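# Place the green cube in the tray beside the others

## Task

Set the green cube down flat on the floor of the grey tray, next to the blue cube and the pink cube. The tray must stay where it started, and the blue and pink cubes must still lie flat in it. At the end no hand may touch any cube or the tray.

## Robot and tools

Robot: two arms, left_arm and right_arm. left_arm has a left hand and right_arm a right hand, each with five fingers. Base positions in the scene frame: left_arm at (+0.033, +0.287, 0) m, right_arm at (+0.014, -0.236, 0) m, each turned very slightly about z. A camera stand sits behind the arms. Loose objects may occasionally get a small shove from outside.

Frames. Scene frame: origin at table height, midway between the nominal bases, +z up, +x out over the table, left_arm toward +y. Fixed cameras and the table use it. Each arm reports its hand pose, velocities, targets and wrist-camera pose in its own base frame. Motion offsets are along the axes of that arm's current Hand target.

Hand point: a spot 0.05 m in front of the palm and 0.15 m from the wrist flange along the fingers. On the right hand its +z runs along the straightened fingers, +y points out of the palm, and +x runs across the palm away from the thumb. On the left hand +x points toward the thumb. Straight fingers reach 0.06 to 0.07 m past the point and lie 0.06 m behind it (-y). A wrist bracket on the little-finger side sticks out up to 0.10 m and can collide. Arms track commands loosely: expect 1 to 3 cm of sag or offset, sometimes 5 cm, with no contact. Small rotations can shift the hand point a lot.

execute_actions(actions, cameras). actions is a list of actions. Each action is a table of 1 to 15 rows, one row per 1/30 s step. If there are fewer than 15 rows, the last row is held. Every row is one flat list of 28 numbers in [-1, 1] covering both arms, in this order:
- left arm: dx, dy, dz, rx, ry, rz;
- left hand: thumb_turn, thumb_bend, index, middle, ring, little, force_limit, speed;
- right arm: the same six pose numbers;
- right hand: the same eight hand numbers.

The six pose numbers are an offset, not a pose. They are measured from that arm's Hand target at the start of the action, along its axes. Every row counts from that same start, not from the previous row. Scale: 1.0 = 0.6 m for dx, dy, dz and 180 degrees for rx, ry, rz. rx, ry, rz form one rotation vector. Sending zeros re-commands the current Hand target. Each new action starts from the updated Hand target, so repeating an offset moves the arm further. Orientation commands are clipped to within 40 degrees of the measured one.

Hand numbers are absolute targets, not offsets:
- thumb_turn: -1 beside the palm, +1 opposite the fingers.
- thumb_bend and each finger: -1 straight, +1 fully curled.
- force_limit: maps from -1 to +1 onto roughly 0 to 10 N at the fingertip (0 to 15 N for the two thumb motors).
- speed: rises linearly to full speed at +0.48. Use about -0.94 or lower for a gentle grip.

There is no "no change" value for a hand. To keep a hand as it is, resend the eight hand numbers of the last row actually run for it. If none has been run yet, send hand_measured plus hand_force_limit and hand_speed. With the thumb turned in front, the hand can hold objects about 0.035 to 0.065 m thick.

cameras: a list of names, ["all"], or []. Images come back by default only when actions is empty. Camera names: cam_head_left, cam_head_right, cam_high, cam_low, cam_left_wrist, cam_right_wrist.

move(target, speed, blend, blocking, cameras). target is either one 28-number row or a list of up to 15 such rows. The layout is the same as above, and all offsets count from the Hand targets at the start of the move, not from the previous waypoint. The hand point travels in a straight line, without avoiding obstacles or the other arm.
- speed: top path speed in m/s, 0.002 to 4.3, default 0.25. Rotation is limited to twice that value in rad/s. Give one value, or one per waypoint.
- blend: corner rounding in metres for a list of waypoints; 0 means stop at each.
- blocking=false returns early while the move continues.

The whole move lasts at most 10 s. Do not route the hand close to its own arm's base.

The move result adds a "move:" line giving how the move ended (done, off_target, moving, held, fault) and which limits acted. done means the arm is at rest within 10 mm and 2 degrees of its target. Neither done nor off_target tells you about contact.

wait(seconds 0 to 10, cameras): lets time pass while each arm holds its last command. A running move keeps going during it.

stop(cameras): brakes a running move.

zoom_image(camera, region [x0, y0, x1, y1]): magnifies part of a camera's latest image. Regions are in pixels from the top-left corner, at most 504 by 504. All images are 896x504.

show_instructions(): shows the reference pages.

finished_scene(scene): ends the scene for good. scene is the current scene's number, which is printed at the end of each result.

Result lines:
- end_effector_position (m) and end_effector_quat_wxyz, in the base frame.
- Hand target: the commanded pose that the next offsets count from. The hand point often rests short of it; send the remaining gap as an offset.
- hand_measured, hand_stopped_by and hand_load_n: six values each, in hand-motor order. hand_stopped_by reads moving, target, force, stalled or fault. hand_load_n is positive when the finger is pushed open, and drops near 0 if a grip is lost.
- Joint velocities, Joint torques, Motor temperatures.
- MOTOR HOT and OVER-TEMPERATURE FAULT lines, when present.

At 100 °C an arm goes limp for 30 to 60 s or more. Holding loads or stretching the arm out heats the motors.

Camera calibration is listed per camera, with K, distortion and T_world_to_cam. Fixed cameras may be off by about 2 degrees and 9 mm.

Avoid:
- dropping the cube or releasing it while it is moving;
- fast moves into contact, and targets set deep past a surface;
- hard hits on the table or tray, and letting the arms or hands press on each other;
- excessive finger force;
- anything falling off the table.

An arm blocked by contact keeps pushing until you command it back past its hand point. Lower the cube gently into the tray, open the hand, then lift clear so that nothing is touched.

Each tool is called after "Emit:" as a command line: name --argument value for each argument, lists and objects as JSON in quotes; but a table of rows of numbers goes row by row, as --pt "numbers of a row", without its own name.

Reference images:

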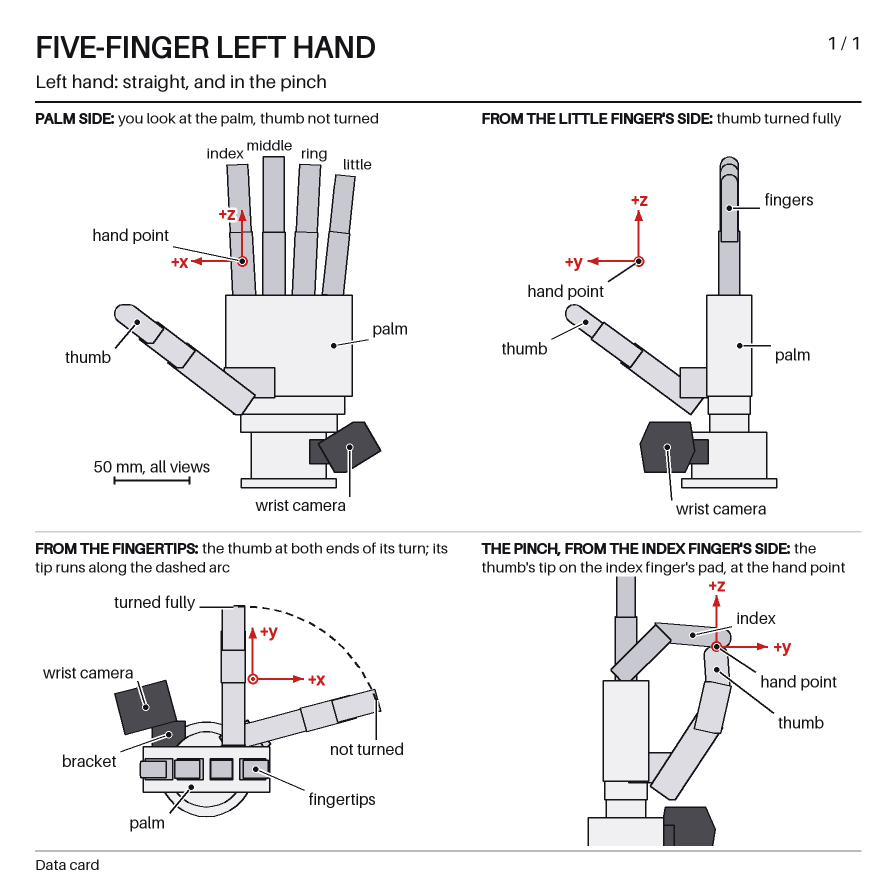

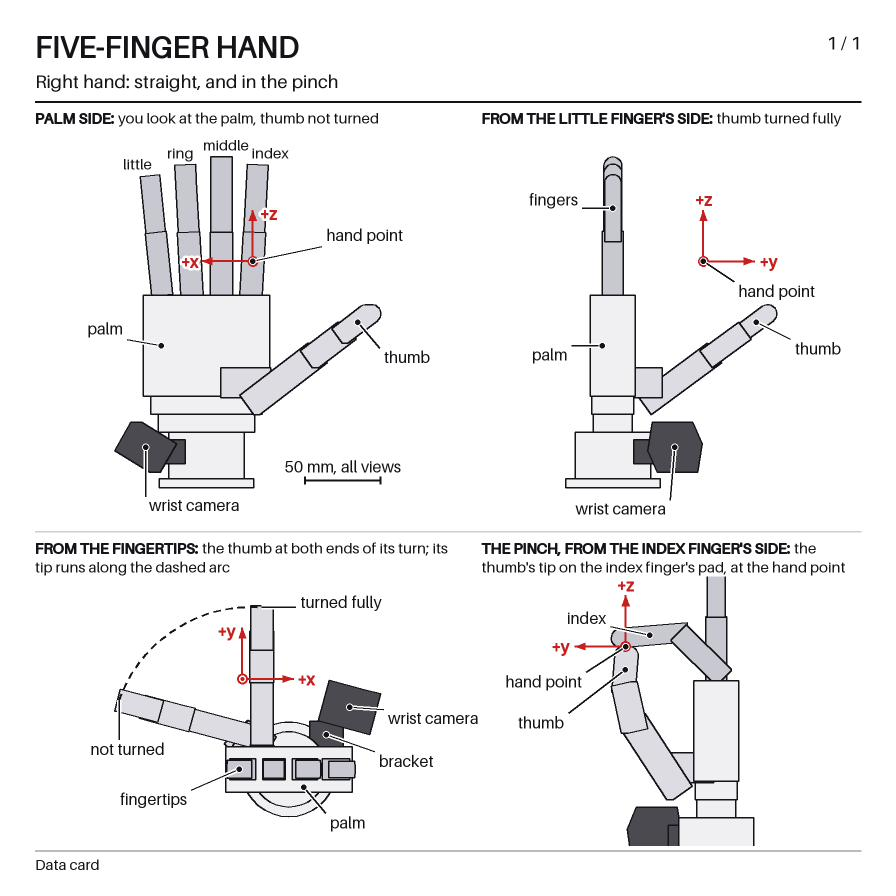

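## Session

Emit:
execute_actions --actions '[]'

Scene clock: 0.00 s.
left_arm: end_effector_position=(+0.7814, -0.3423, +0.2598) hand_measured=(-1.000, -1.000, -1.000, -1.000, -1.000, -1.000) hand_load_n=(+0.0, +0.0, +0.0, +0.0, +0.0, +0.0) hand_stopped_by=(target, target, target, target, target, target) hand_force_limit=0.00 hand_speed=-0.80 end_effector_quat_wxyz=(+0.673, +0.031, +0.732, +0.101) | right_arm: end_effector_position=(+0.7887, -0.2528, +0.2774) hand_measured=(-1.000, -1.000, -1.000, -1.000, -1.000, -1.000) hand_load_n=(+0.0, +0.0, +0.0, +0.0, +0.0, +0.0) hand_stopped_by=(target, target, target, target, target, target) hand_force_limit=0.00 hand_speed=-0.80 end_effector_quat_wxyz=(+0.291, +0.874, +0.021, +0.389)
Joint positions: left_arm=[-0.621 2.175 1.902 0.174 -0.726 1.696] | right_arm=[-0.143 2.037 1.966 -0.54 0.4 -1.973]
Joint velocities: within noise
Joint torques (N m): no reading
Motor temperatures (°C): left_arm=[25 24 24 25 24 23] | right_arm=[24 25 26 25 22 25]
Heat: left arm: hottest waist 25 °C; right arm: hottest elbow 26 °C.
Hand target: left_arm +0.7854, -0.3373, +0.3029; +0.695, +0.010, +0.713, +0.092 | right_arm +0.7966, -0.2491, +0.2941; +0.296, +0.865, +0.021, +0.404

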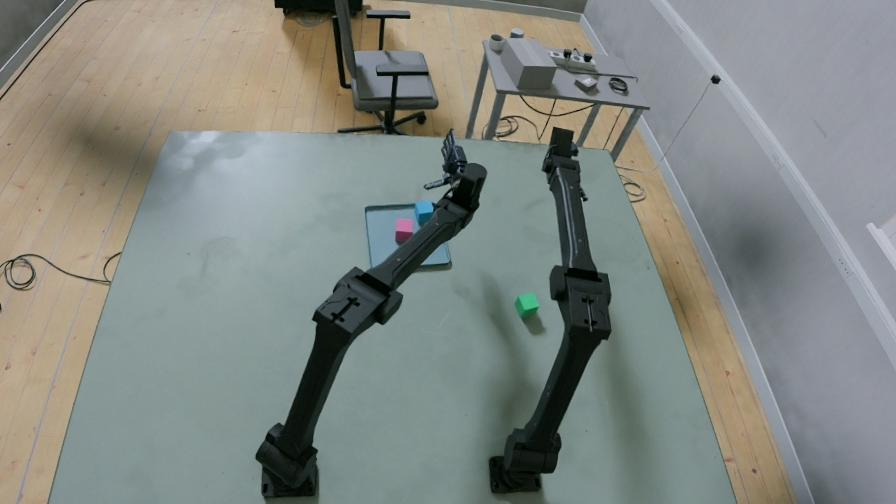

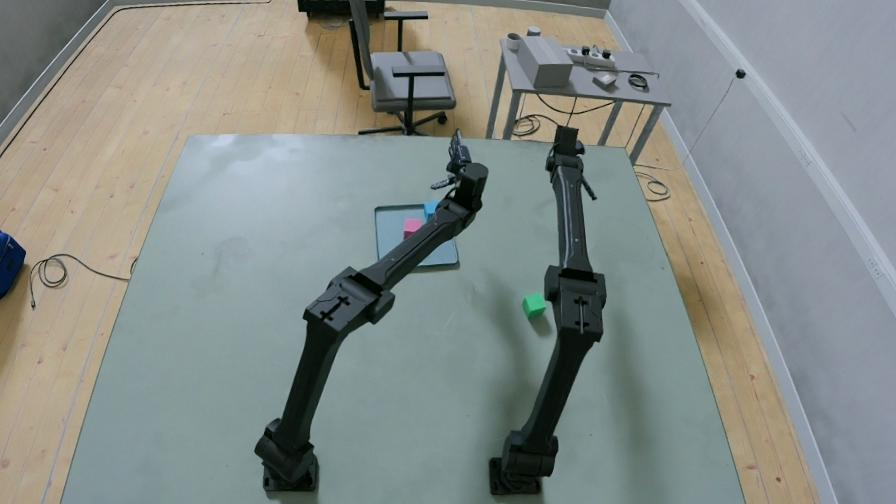

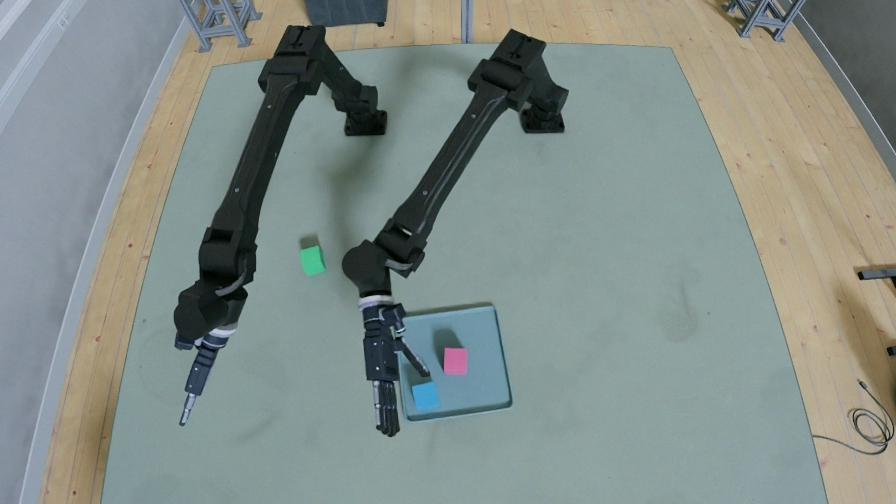

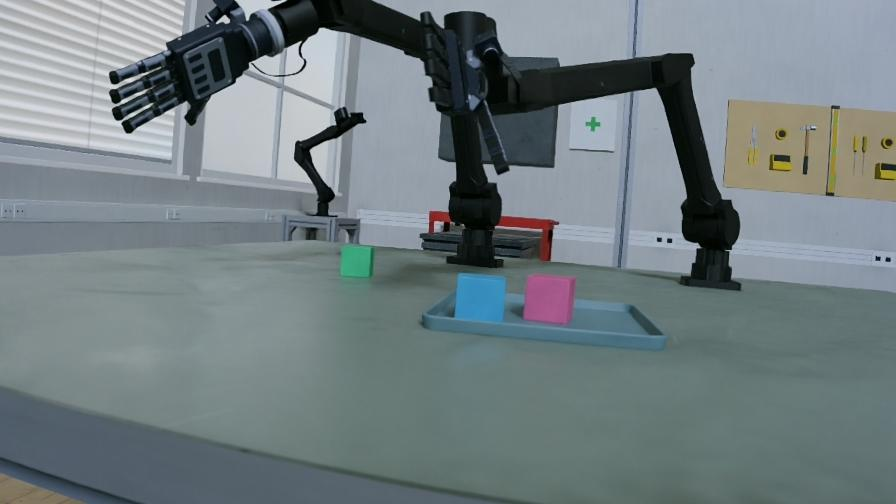

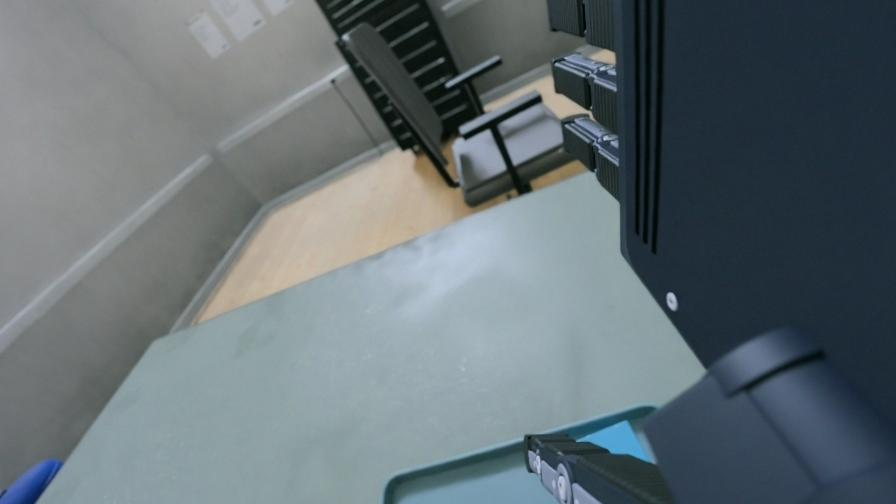

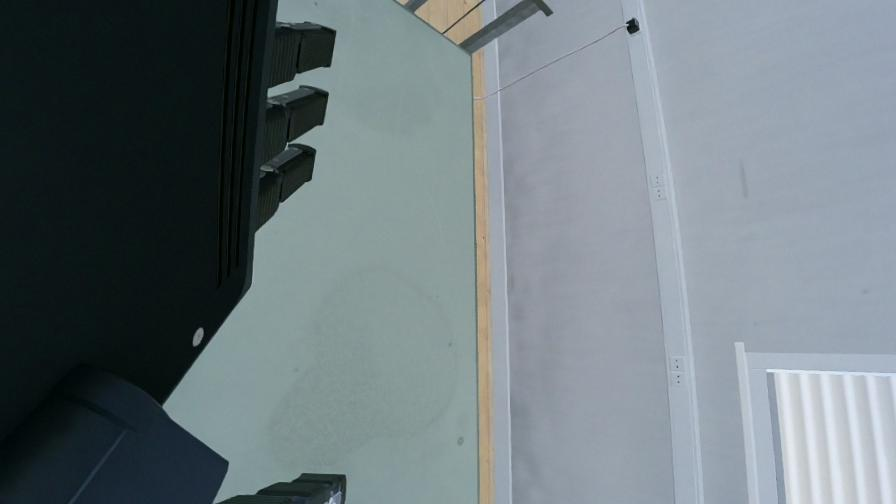

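Emit:
zoom_image --camera "cam_high" --region '[260, 210, 360, 310]'

Emit:
zoom_image --camera "cam_head_left" --region '[480, 260, 580, 350]'

Emit:
zoom_image --camera "cam_high" --region '[380, 290, 530, 440]'

Scaled by 5.040 from the camera's 896x504 image, which has a finer 1280x720 frame.

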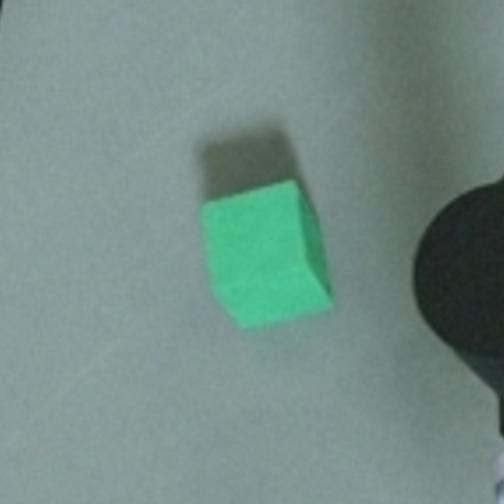

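Scaled by 5.040 from the camera's 896x504 image, which has a finer 1280x720 frame.

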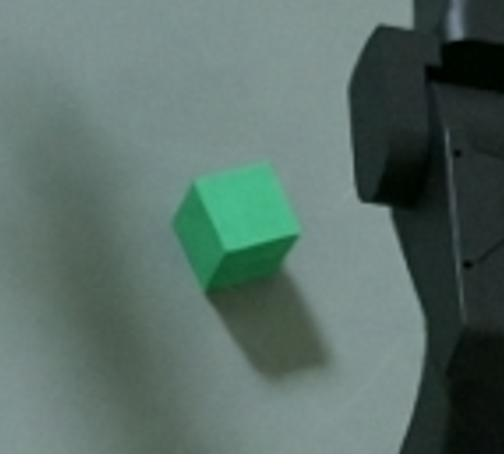

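Scaled by 3.360 from the camera's 896x504 image, which has a finer 1280x720 frame.

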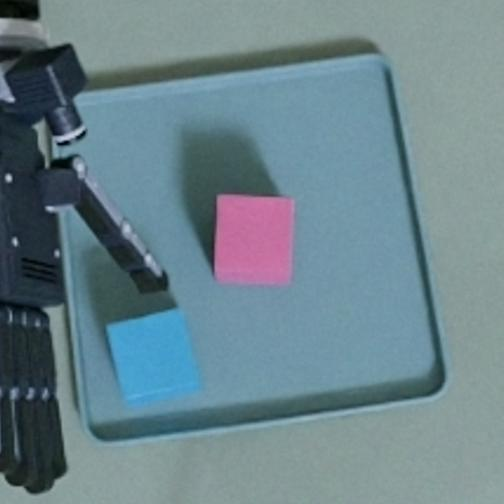

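Emit:
move --pt "0.06 0.946 -0.368 0 0 0 -1 -1 -1 -1 -1 -1 0 -0.8 -0.3928 -0.2585 -0.4346 0.230 -0.1205 0.5416 1 -1 -0.6 -0.6 -1 -1 0 0.4" --speed 0.4 --cameras '["all"]'

Scene clock: 119.73 s.
left_arm: end_effector_position=(+0.5021, +0.2064, +0.3398) hand_measured=(-1.000, -1.000, -1.000, -1.000, -1.000, -1.000) hand_load_n=(+0.0, +0.0, +0.0, +0.0, +0.0, +0.0) hand_stopped_by=(target, target, target, target, target, target) hand_force_limit=0.00 hand_speed=-0.80 end_effector_quat_wxyz=(+0.690, -0.006, +0.718, +0.088) | right_arm: end_effector_position=(+0.4795, -0.0507, +0.1683) hand_measured=(+1.000, -1.000, -0.600, -0.600, -1.000, -1.000) hand_load_n=(+0.0, +0.0, +0.0, +0.0, +0.0, +0.0) hand_stopped_by=(target, target, target, target, target, target) hand_force_limit=0.00 hand_speed=0.40 end_effector_quat_wxyz=(-0.376, +0.692, -0.545, +0.289)
Joint positions: left_arm=[0.355 1.085 0.752 0.3 0.22 1.696] | right_arm=[-0.302 1.247 0.869 -0.281 -0.453 -0.313]
Joint torques (N m): left_arm=[-1.67 -10.17 8.92 0.79 0.21 0.19] | right_arm=[-0.97 -7.24 7.91 2.66 -0.38 0.06]
Motor temperatures (°C): left_arm=[25 29 33 25 24 23] | right_arm=[24 30 36 25 22 25]
Heat: left arm: hottest elbow 33 °C; right arm: hottest elbow 36 °C.
Hand target: left_arm +0.5002, +0.1997, +0.3526; +0.695, +0.010, +0.713, +0.092 | right_arm +0.4841, -0.0569, +0.1800; -0.387, +0.680, -0.542, +0.306
Off the commanded pose: left_arm 0.015 m, 2 deg | right_arm 0.014 m, 3 deg.
move: off_target (left_arm, right_arm)
camera_calibration:
cam_left_wrist: T_world_to_cam=[[0.0966326, -0.921447, -0.376296, 0.267558], [-0.621936, 0.239269, -0.745618, 0.507312], [0.777083, 0.306083, -0.549959, -0.157431], [0, 0, 0, 1]] pos_world=[0.411997, 0.173343, 0.392361]
cam_right_wrist: T_world_to_cam=[[-0.470797, -0.404385, -0.784107, 0.334057], [-0.718686, 0.691278, 0.0750061, 0.370915], [0.511704, 0.598839, -0.616077, -0.000367556], [0, 0, 0, 1]] pos_world=[0.424033, -0.121098, 0.233889]

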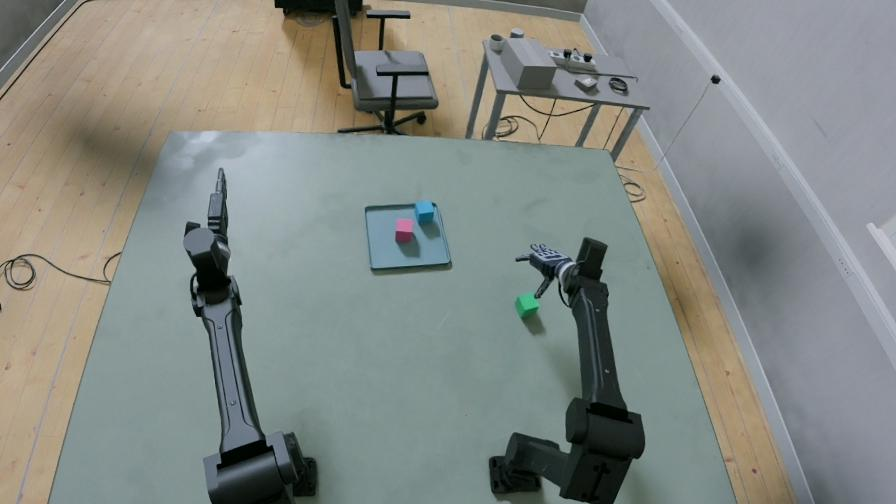

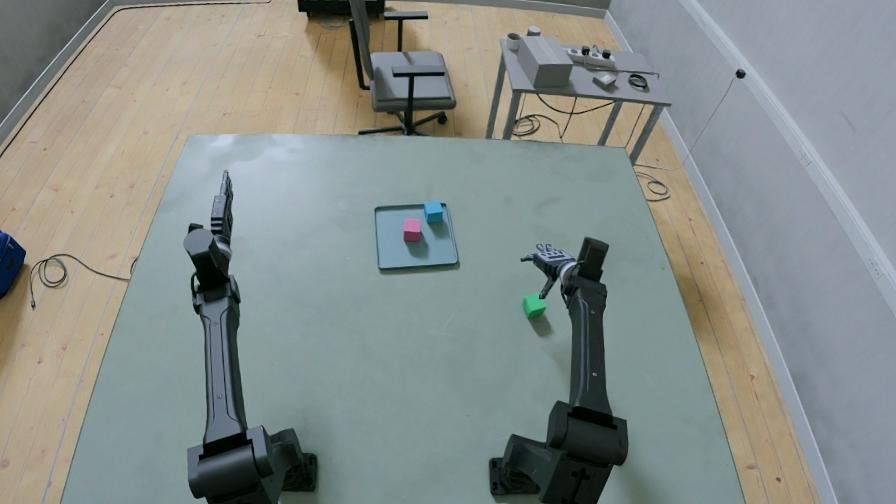

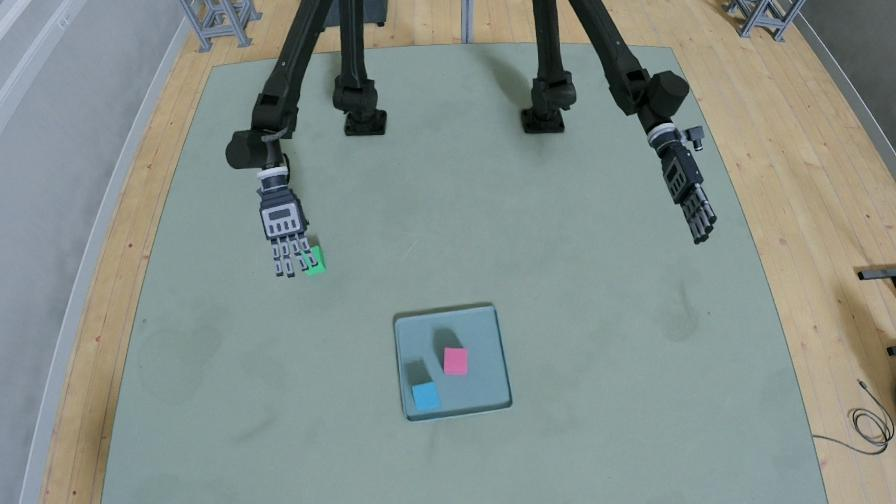

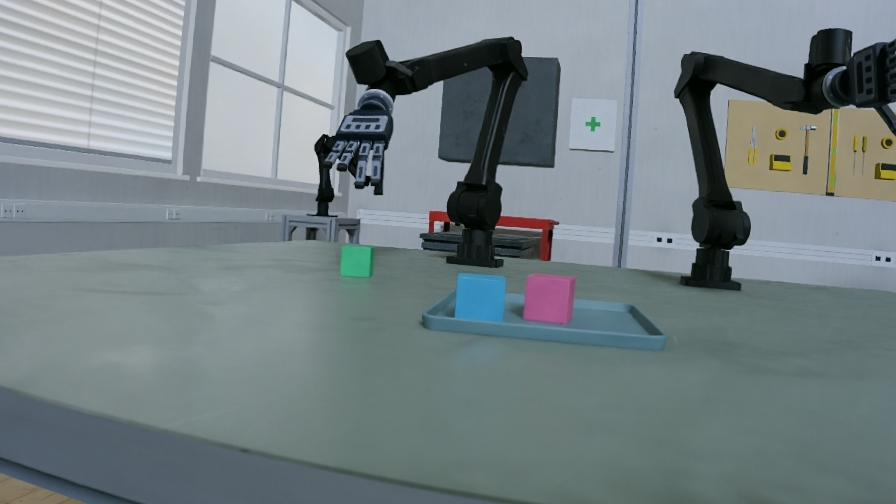

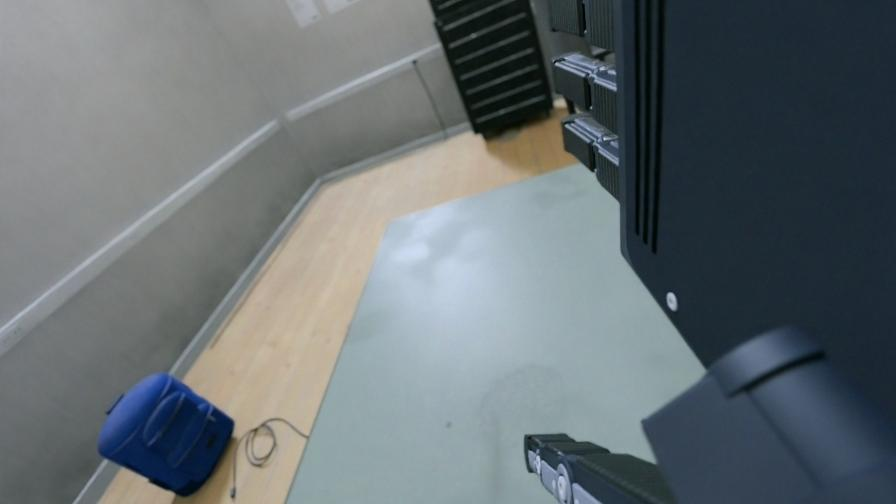

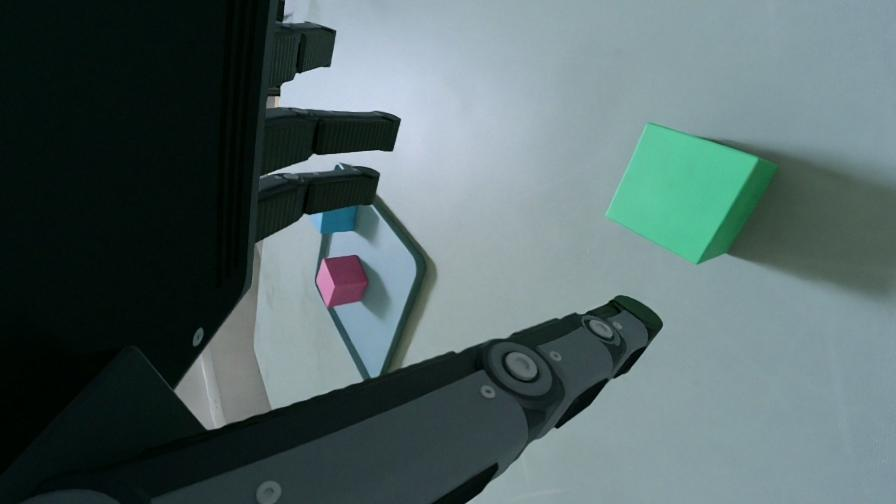

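Emit:
zoom_image --camera "cam_high" --region '[240, 180, 360, 300]'

Emit:
zoom_image --camera "cam_head_left" --region '[490, 220, 630, 340]'

Emit:
zoom_image --camera "cam_low" --region '[300, 80, 500, 300]'

Scaled by 4.200 from the camera's 896x504 image, which has a finer 1280x720 frame.

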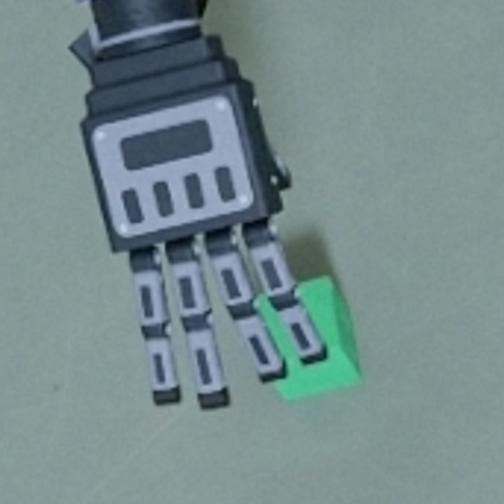

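Scaled by 3.600 from the camera's 896x504 image, which has a finer 1280x720 frame.

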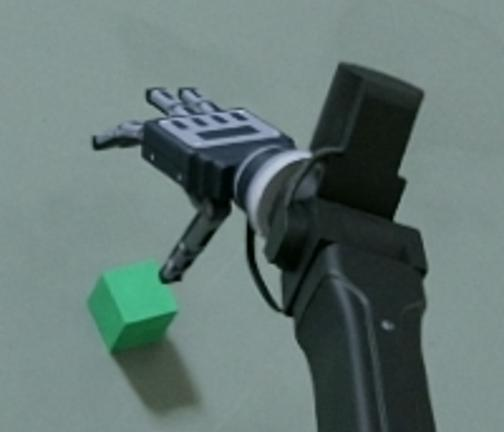

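Scaled by 2.291 from the camera's 896x504 image, which has a finer 1280x720 frame.

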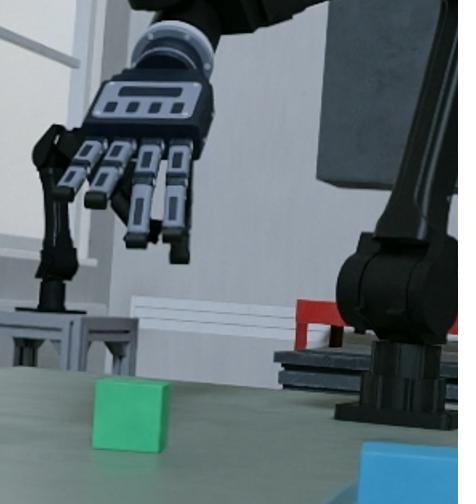

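Emit:
move --pt "0 0 0 0 0 0 -1 -1 -1 -1 -1 -1 0 -0.8 0.0315 0.0848 0.0205 0 0 0 1 -1 -0.6 -0.6 -1 -1 0 0.4" --speed 0.25 --cameras '["cam_high","cam_right_wrist","cam_head_left","cam_low"]'

Emit:
zoom_image --camera "cam_high" --region '[240, 180, 360, 300]'

Emit:
zoom_image --camera "cam_low" --region '[300, 120, 440, 290]'

Scene clock: 161.50 s.
left_arm: end_effector_position=(+0.5021, +0.2064, +0.3398) hand_measured=(-1.000, -1.000, -1.000, -1.000, -1.000, -1.000) hand_load_n=(+0.0, +0.0, +0.0, +0.0, +0.0, +0.0) hand_stopped_by=(target, target, target, target, target, target) hand_force_limit=0.00 hand_speed=-0.80 end_effector_quat_wxyz=(+0.690, -0.006, +0.718, +0.088) | right_arm: end_effector_position=(+0.4664, -0.0761, +0.1257) hand_measured=(+1.000, -1.000, -0.600, -0.600, -1.000, -1.000) hand_load_n=(+0.0, +0.0, +0.0, +0.0, +0.0, +0.0) hand_stopped_by=(target, target, target, target, target, target) hand_force_limit=0.00 hand_speed=0.40 end_effector_quat_wxyz=(-0.381, +0.678, -0.557, +0.292)
Joint positions: left_arm=[0.355 1.085 0.752 0.3 0.22 1.696] | right_arm=[-0.379 1.287 0.774 -0.15 -0.502 -0.325]
Joint torques (N m): left_arm=[-1.44 -10.11 9.14 0.88 0.24 0.18] | right_arm=[-0.62 -5.89 7.75 2.65 -0.49 -0.11]
Heat: left arm: hottest elbow 33 °C; right arm: hottest elbow 33 °C.
Hand target: left_arm +0.5002, +0.1997, +0.3526; +0.695, +0.010, +0.713, +0.092 | right_arm +0.4731, -0.0787, +0.1299; -0.387, +0.680, -0.542, +0.306
Off the commanded pose: left_arm 0.015 m, 2 deg | right_arm 0.008 m, 2 deg.
move: off_target (left_arm)
camera_calibration:
cam_right_wrist: T_world_to_cam=[[-0.476534, -0.373806, -0.795729, 0.290666], [-0.697385, 0.711847, 0.0832373, 0.372733], [0.535322, 0.594595, -0.599906, -0.0180313], [0, 0, 0, 1]] pos_world=[0.408103, -0.145955, 0.189449]
Images, in order (width x height): cam_head_left 896x504, cam_high 896x504, cam_low 896x504, cam_right_wrist 896x504.

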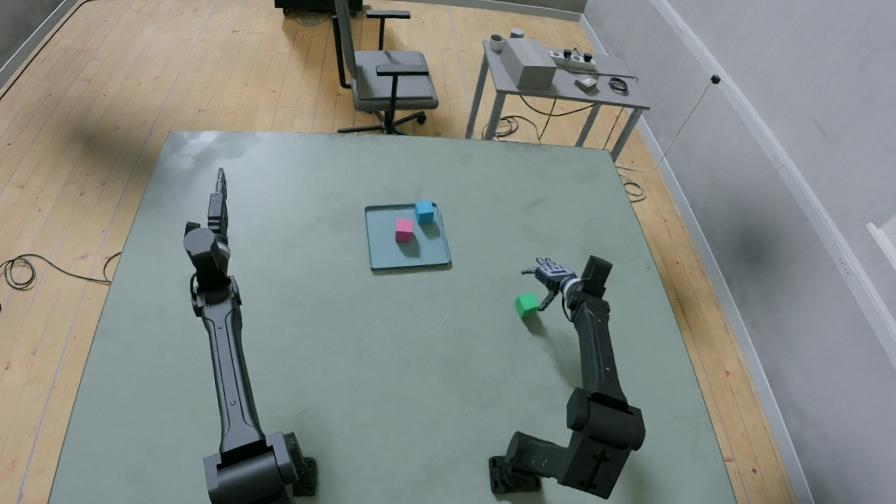

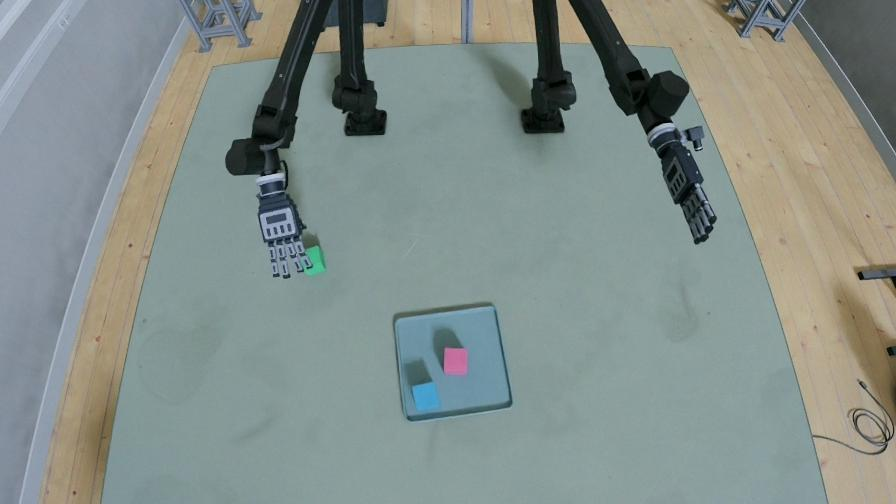

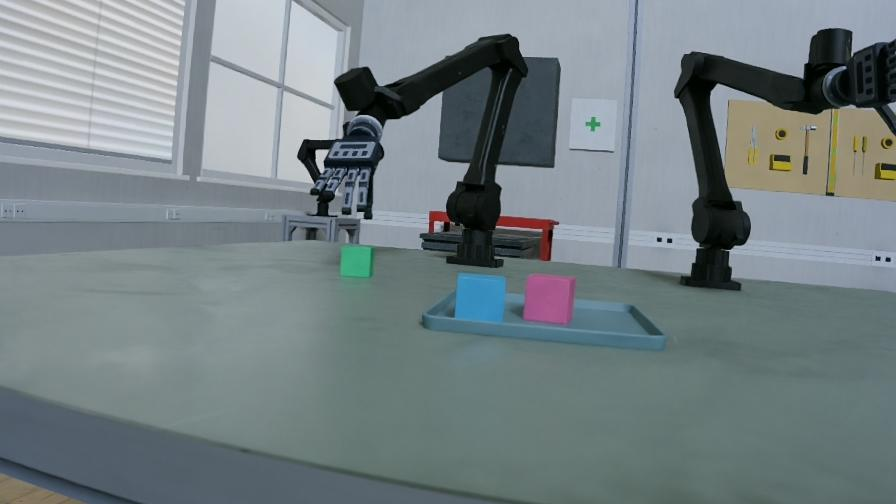

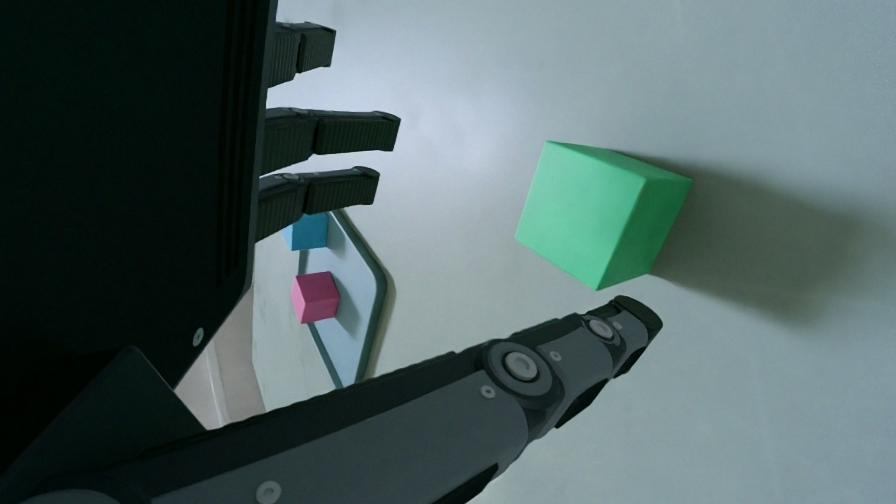

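Scaled by 4.200 from the camera's 896x504 image, which has a finer 1280x720 frame.

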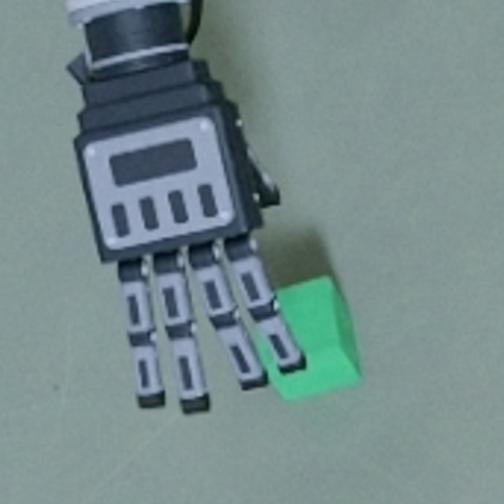

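Scaled by 2.965 from the camera's 896x504 image, which has a finer 1280x720 frame.

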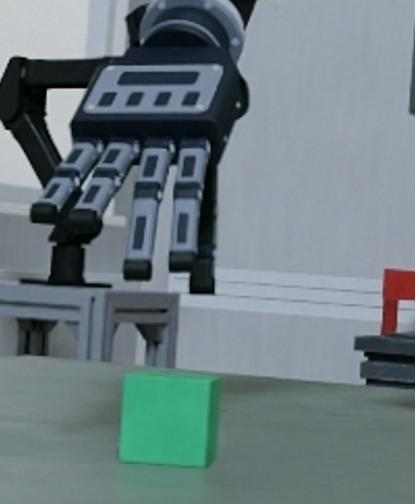

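Emit:
move --pt "0 0 0 0 0 0 -1 -1 -1 -1 -1 -1 0 -0.8 0 0.1 0.06 0 0 0 1 -1 -0.6 -0.6 -1 -1 0 0.4" --speed 0.12 --cameras '["cam_high","cam_right_wrist","cam_head_left","cam_low"]'

Emit:
zoom_image --camera "cam_high" --region '[240, 180, 360, 300]'

Emit:
zoom_image --camera "cam_low" --region '[300, 120, 440, 290]'

Scene clock: 191.27 s.
left_arm: end_effector_position=(+0.5021, +0.2064, +0.3398) hand_measured=(-1.000, -1.000, -1.000, -1.000, -1.000, -1.000) hand_load_n=(+0.0, +0.0, +0.0, +0.0, +0.0, +0.0) hand_stopped_by=(target, target, target, target, target, target) hand_force_limit=0.00 hand_speed=-0.80 end_effector_quat_wxyz=(+0.690, -0.006, +0.718, +0.088) | right_arm: end_effector_position=(+0.4666, -0.0763, +0.0565) hand_measured=(+1.000, -1.000, -0.600, -0.600, -1.000, -1.000) hand_load_n=(+0.0, +0.0, +0.0, +0.0, +0.0, +0.0) hand_stopped_by=(target, target, target, target, target, target) hand_force_limit=0.00 hand_speed=0.40 end_effector_quat_wxyz=(-0.381, +0.678, -0.556, +0.293)
Joint positions: left_arm=[0.355 1.085 0.752 0.3 0.22 1.696] | right_arm=[-0.379 1.422 0.678 0.083 -0.502 -0.327]
Joint torques (N m): left_arm=[-0.85 -11.28 8.72 0.85 0.18 0.17] | right_arm=[-0.56 -6.42 6.63 2.63 -0.48 -0.1]
Heat: left arm: hottest elbow 32 °C; right arm: hottest elbow 32 °C.
Hand target: left_arm +0.5002, +0.1997, +0.3526; +0.695, +0.010, +0.713, +0.092 | right_arm +0.4732, -0.0785, +0.0600; -0.387, +0.680, -0.542, +0.306
Off the commanded pose: left_arm 0.015 m, 2 deg | right_arm 0.008 m, 2 deg.
move: off_target (left_arm)
camera_calibration:
cam_right_wrist: T_world_to_cam=[[-0.474873, -0.375696, -0.795832, 0.234729], [-0.69812, 0.711416, 0.0807233, 0.379385], [0.53584, 0.593919, -0.600113, -0.0598711], [0, 0, 0, 1]] pos_world=[0.408404, -0.146155, 0.12025]
Images, in order (width x height): cam_head_left 896x504, cam_high 896x504, cam_low 896x504, cam_right_wrist 896x504.

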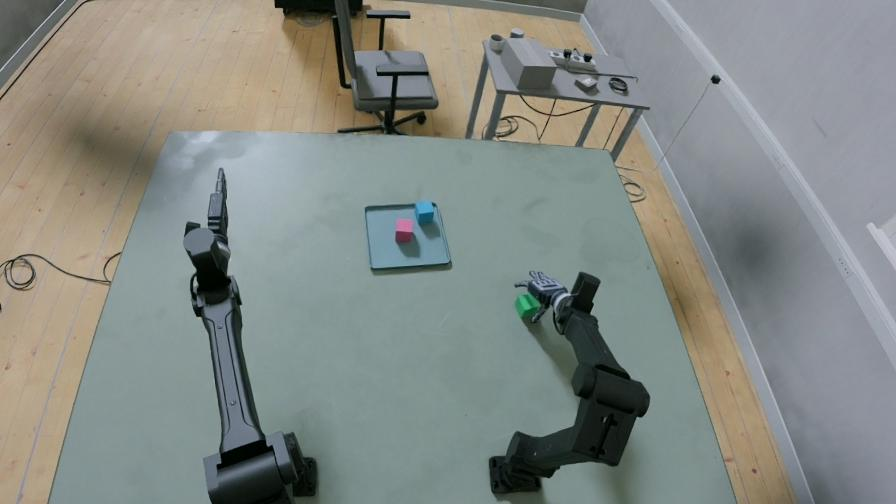

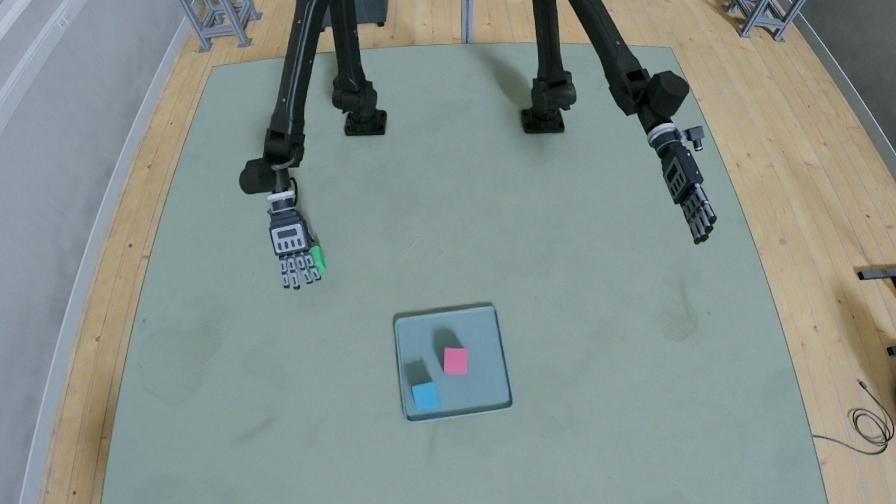

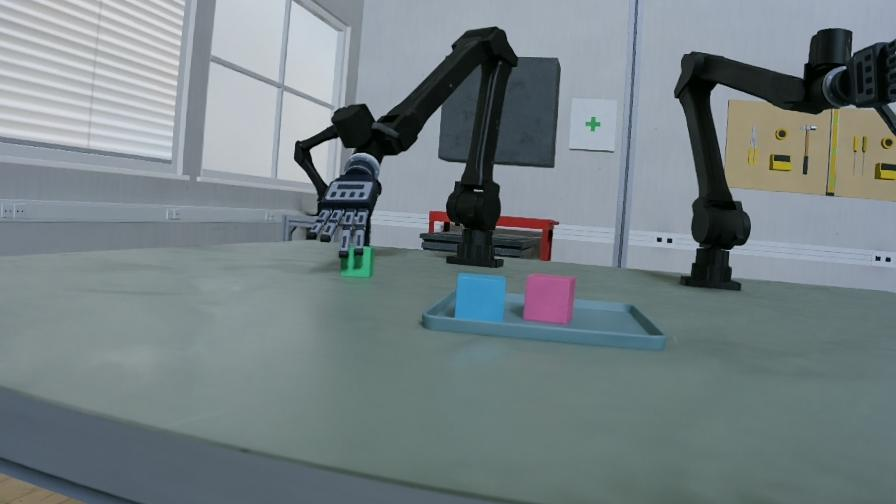

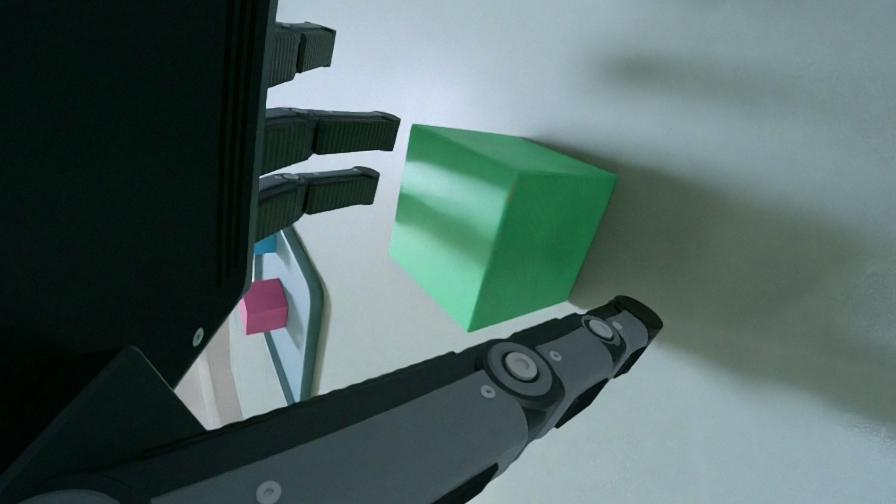

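Scaled by 4.200 from the camera's 896x504 image, which has a finer 1280x720 frame.

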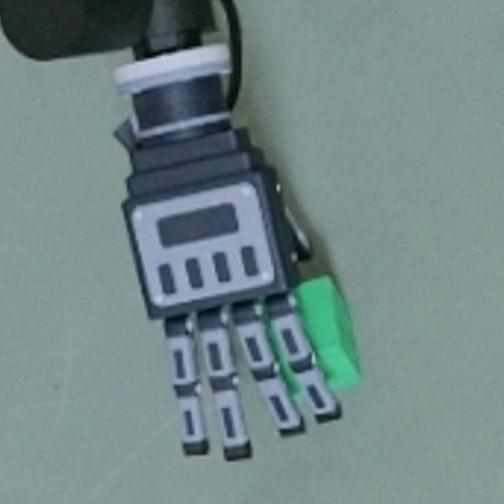

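Scaled by 2.965 from the camera's 896x504 image, which has a finer 1280x720 frame.

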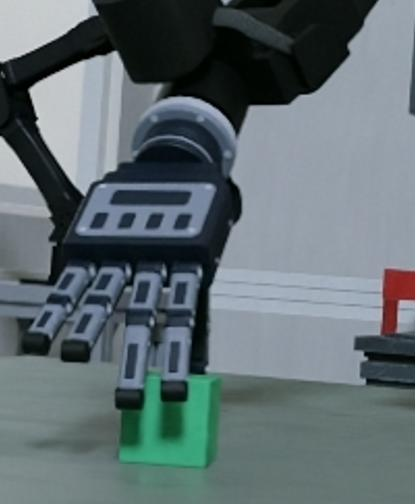

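Emit:
move --pt "0 0 0 0 0 0 -1 -1 -1 -1 -1 -1 0 -0.8 0 0 0 0 0 0 1 0.2 0.2 0.2 -1 -1 -0.2 -0.9" --speed 0.12 --cameras '["cam_high","cam_right_wrist","cam_low"]'

Emit:
zoom_image --camera "cam_high" --region '[240, 180, 360, 300]'

Emit:
zoom_image --camera "cam_low" --region '[300, 120, 440, 290]'

Scene clock: 206.50 s.
left_arm: end_effector_position=(+0.5021, +0.2064, +0.3398) hand_measured=(-1.000, -1.000, -1.000, -1.000, -1.000, -1.000) hand_load_n=(+0.0, +0.0, +0.0, +0.0, +0.0, +0.0) hand_stopped_by=(target, target, target, target, target, target) hand_force_limit=0.00 hand_speed=-0.80 end_effector_quat_wxyz=(+0.690, -0.006, +0.718, +0.088) | right_arm: end_effector_position=(+0.4666, -0.0760, +0.0565) hand_measured=(+1.000, -0.726, -0.052, -0.072, -1.000, -1.000) hand_load_n=(-1.5, +7.0, +5.0, +2.0, +0.0, +0.0) hand_stopped_by=(target, force, force, force, target, target) hand_force_limit=-0.20 hand_speed=-0.90 end_effector_quat_wxyz=(-0.382, +0.678, -0.556, +0.292)
Joint positions: left_arm=[0.355 1.085 0.752 0.3 0.22 1.696] | right_arm=[-0.379 1.422 0.678 0.083 -0.504 -0.327]
Joint torques (N m): left_arm=[-1.61 -10.34 8.76 0.88 0.15 0.11] | right_arm=[-0.56 -6.42 6.6 2.65 -0.46 -0.1]
Heat: left arm: hottest elbow 32 °C; right arm: hottest elbow 32 °C.
Hand target: left_arm +0.5002, +0.1997, +0.3526; +0.695, +0.010, +0.713, +0.092 | right_arm +0.4732, -0.0785, +0.0600; -0.387, +0.680, -0.542, +0.306
Off the commanded pose: left_arm 0.015 m, 2 deg | right_arm 0.008 m, 2 deg.
move: off_target (left_arm)
camera_calibration:
cam_right_wrist: T_world_to_cam=[[-0.47415, -0.375551, -0.796331, 0.234593], [-0.699005, 0.710501, 0.0811267, 0.379418], [0.535327, 0.595105, -0.599396, -0.0596937], [0, 0, 0, 1]] pos_world=[0.408403, -0.145951, 0.120253]
Images, in order (width x height): cam_high 896x504, cam_low 896x504, cam_right_wrist 896x504.

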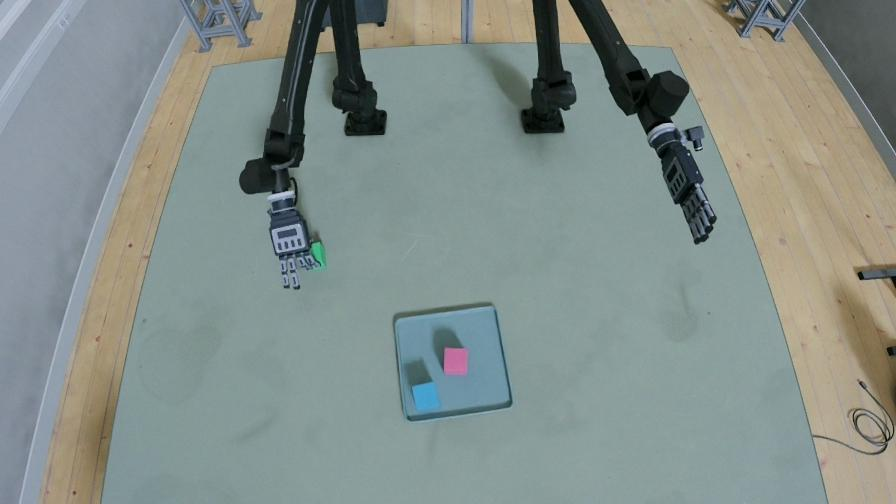

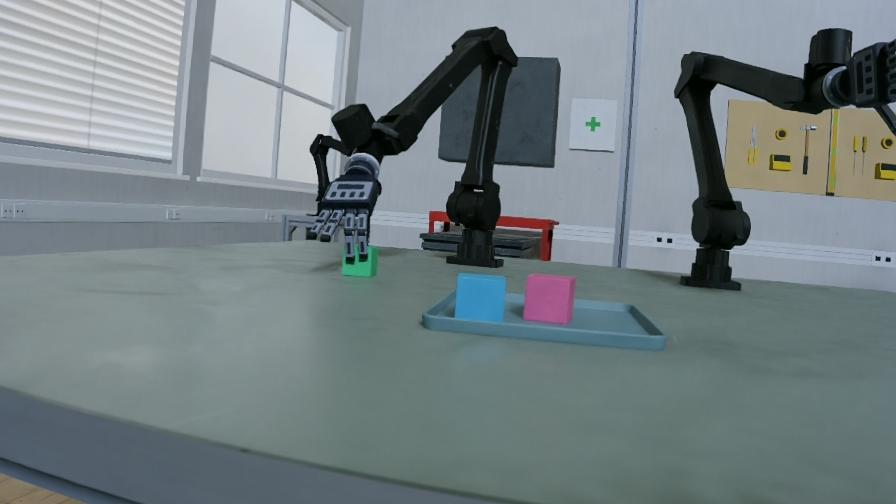

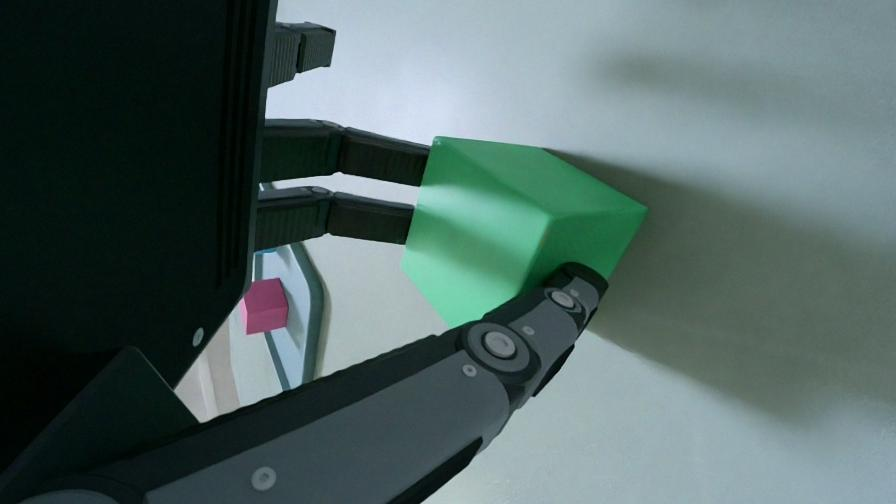

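Scaled by 4.200 from the camera's 896x504 image, which has a finer 1280x720 frame.

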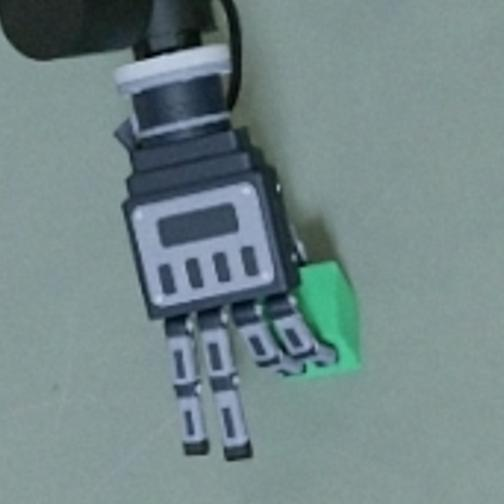

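Scaled by 2.965 from the camera's 896x504 image, which has a finer 1280x720 frame.

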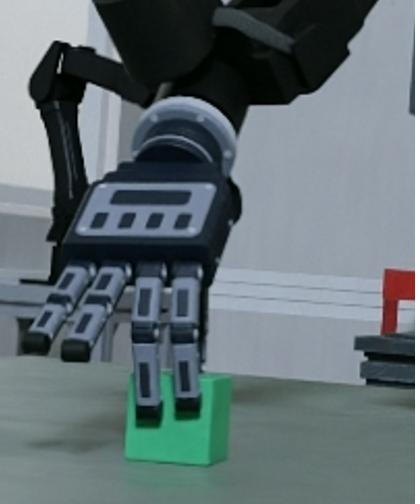

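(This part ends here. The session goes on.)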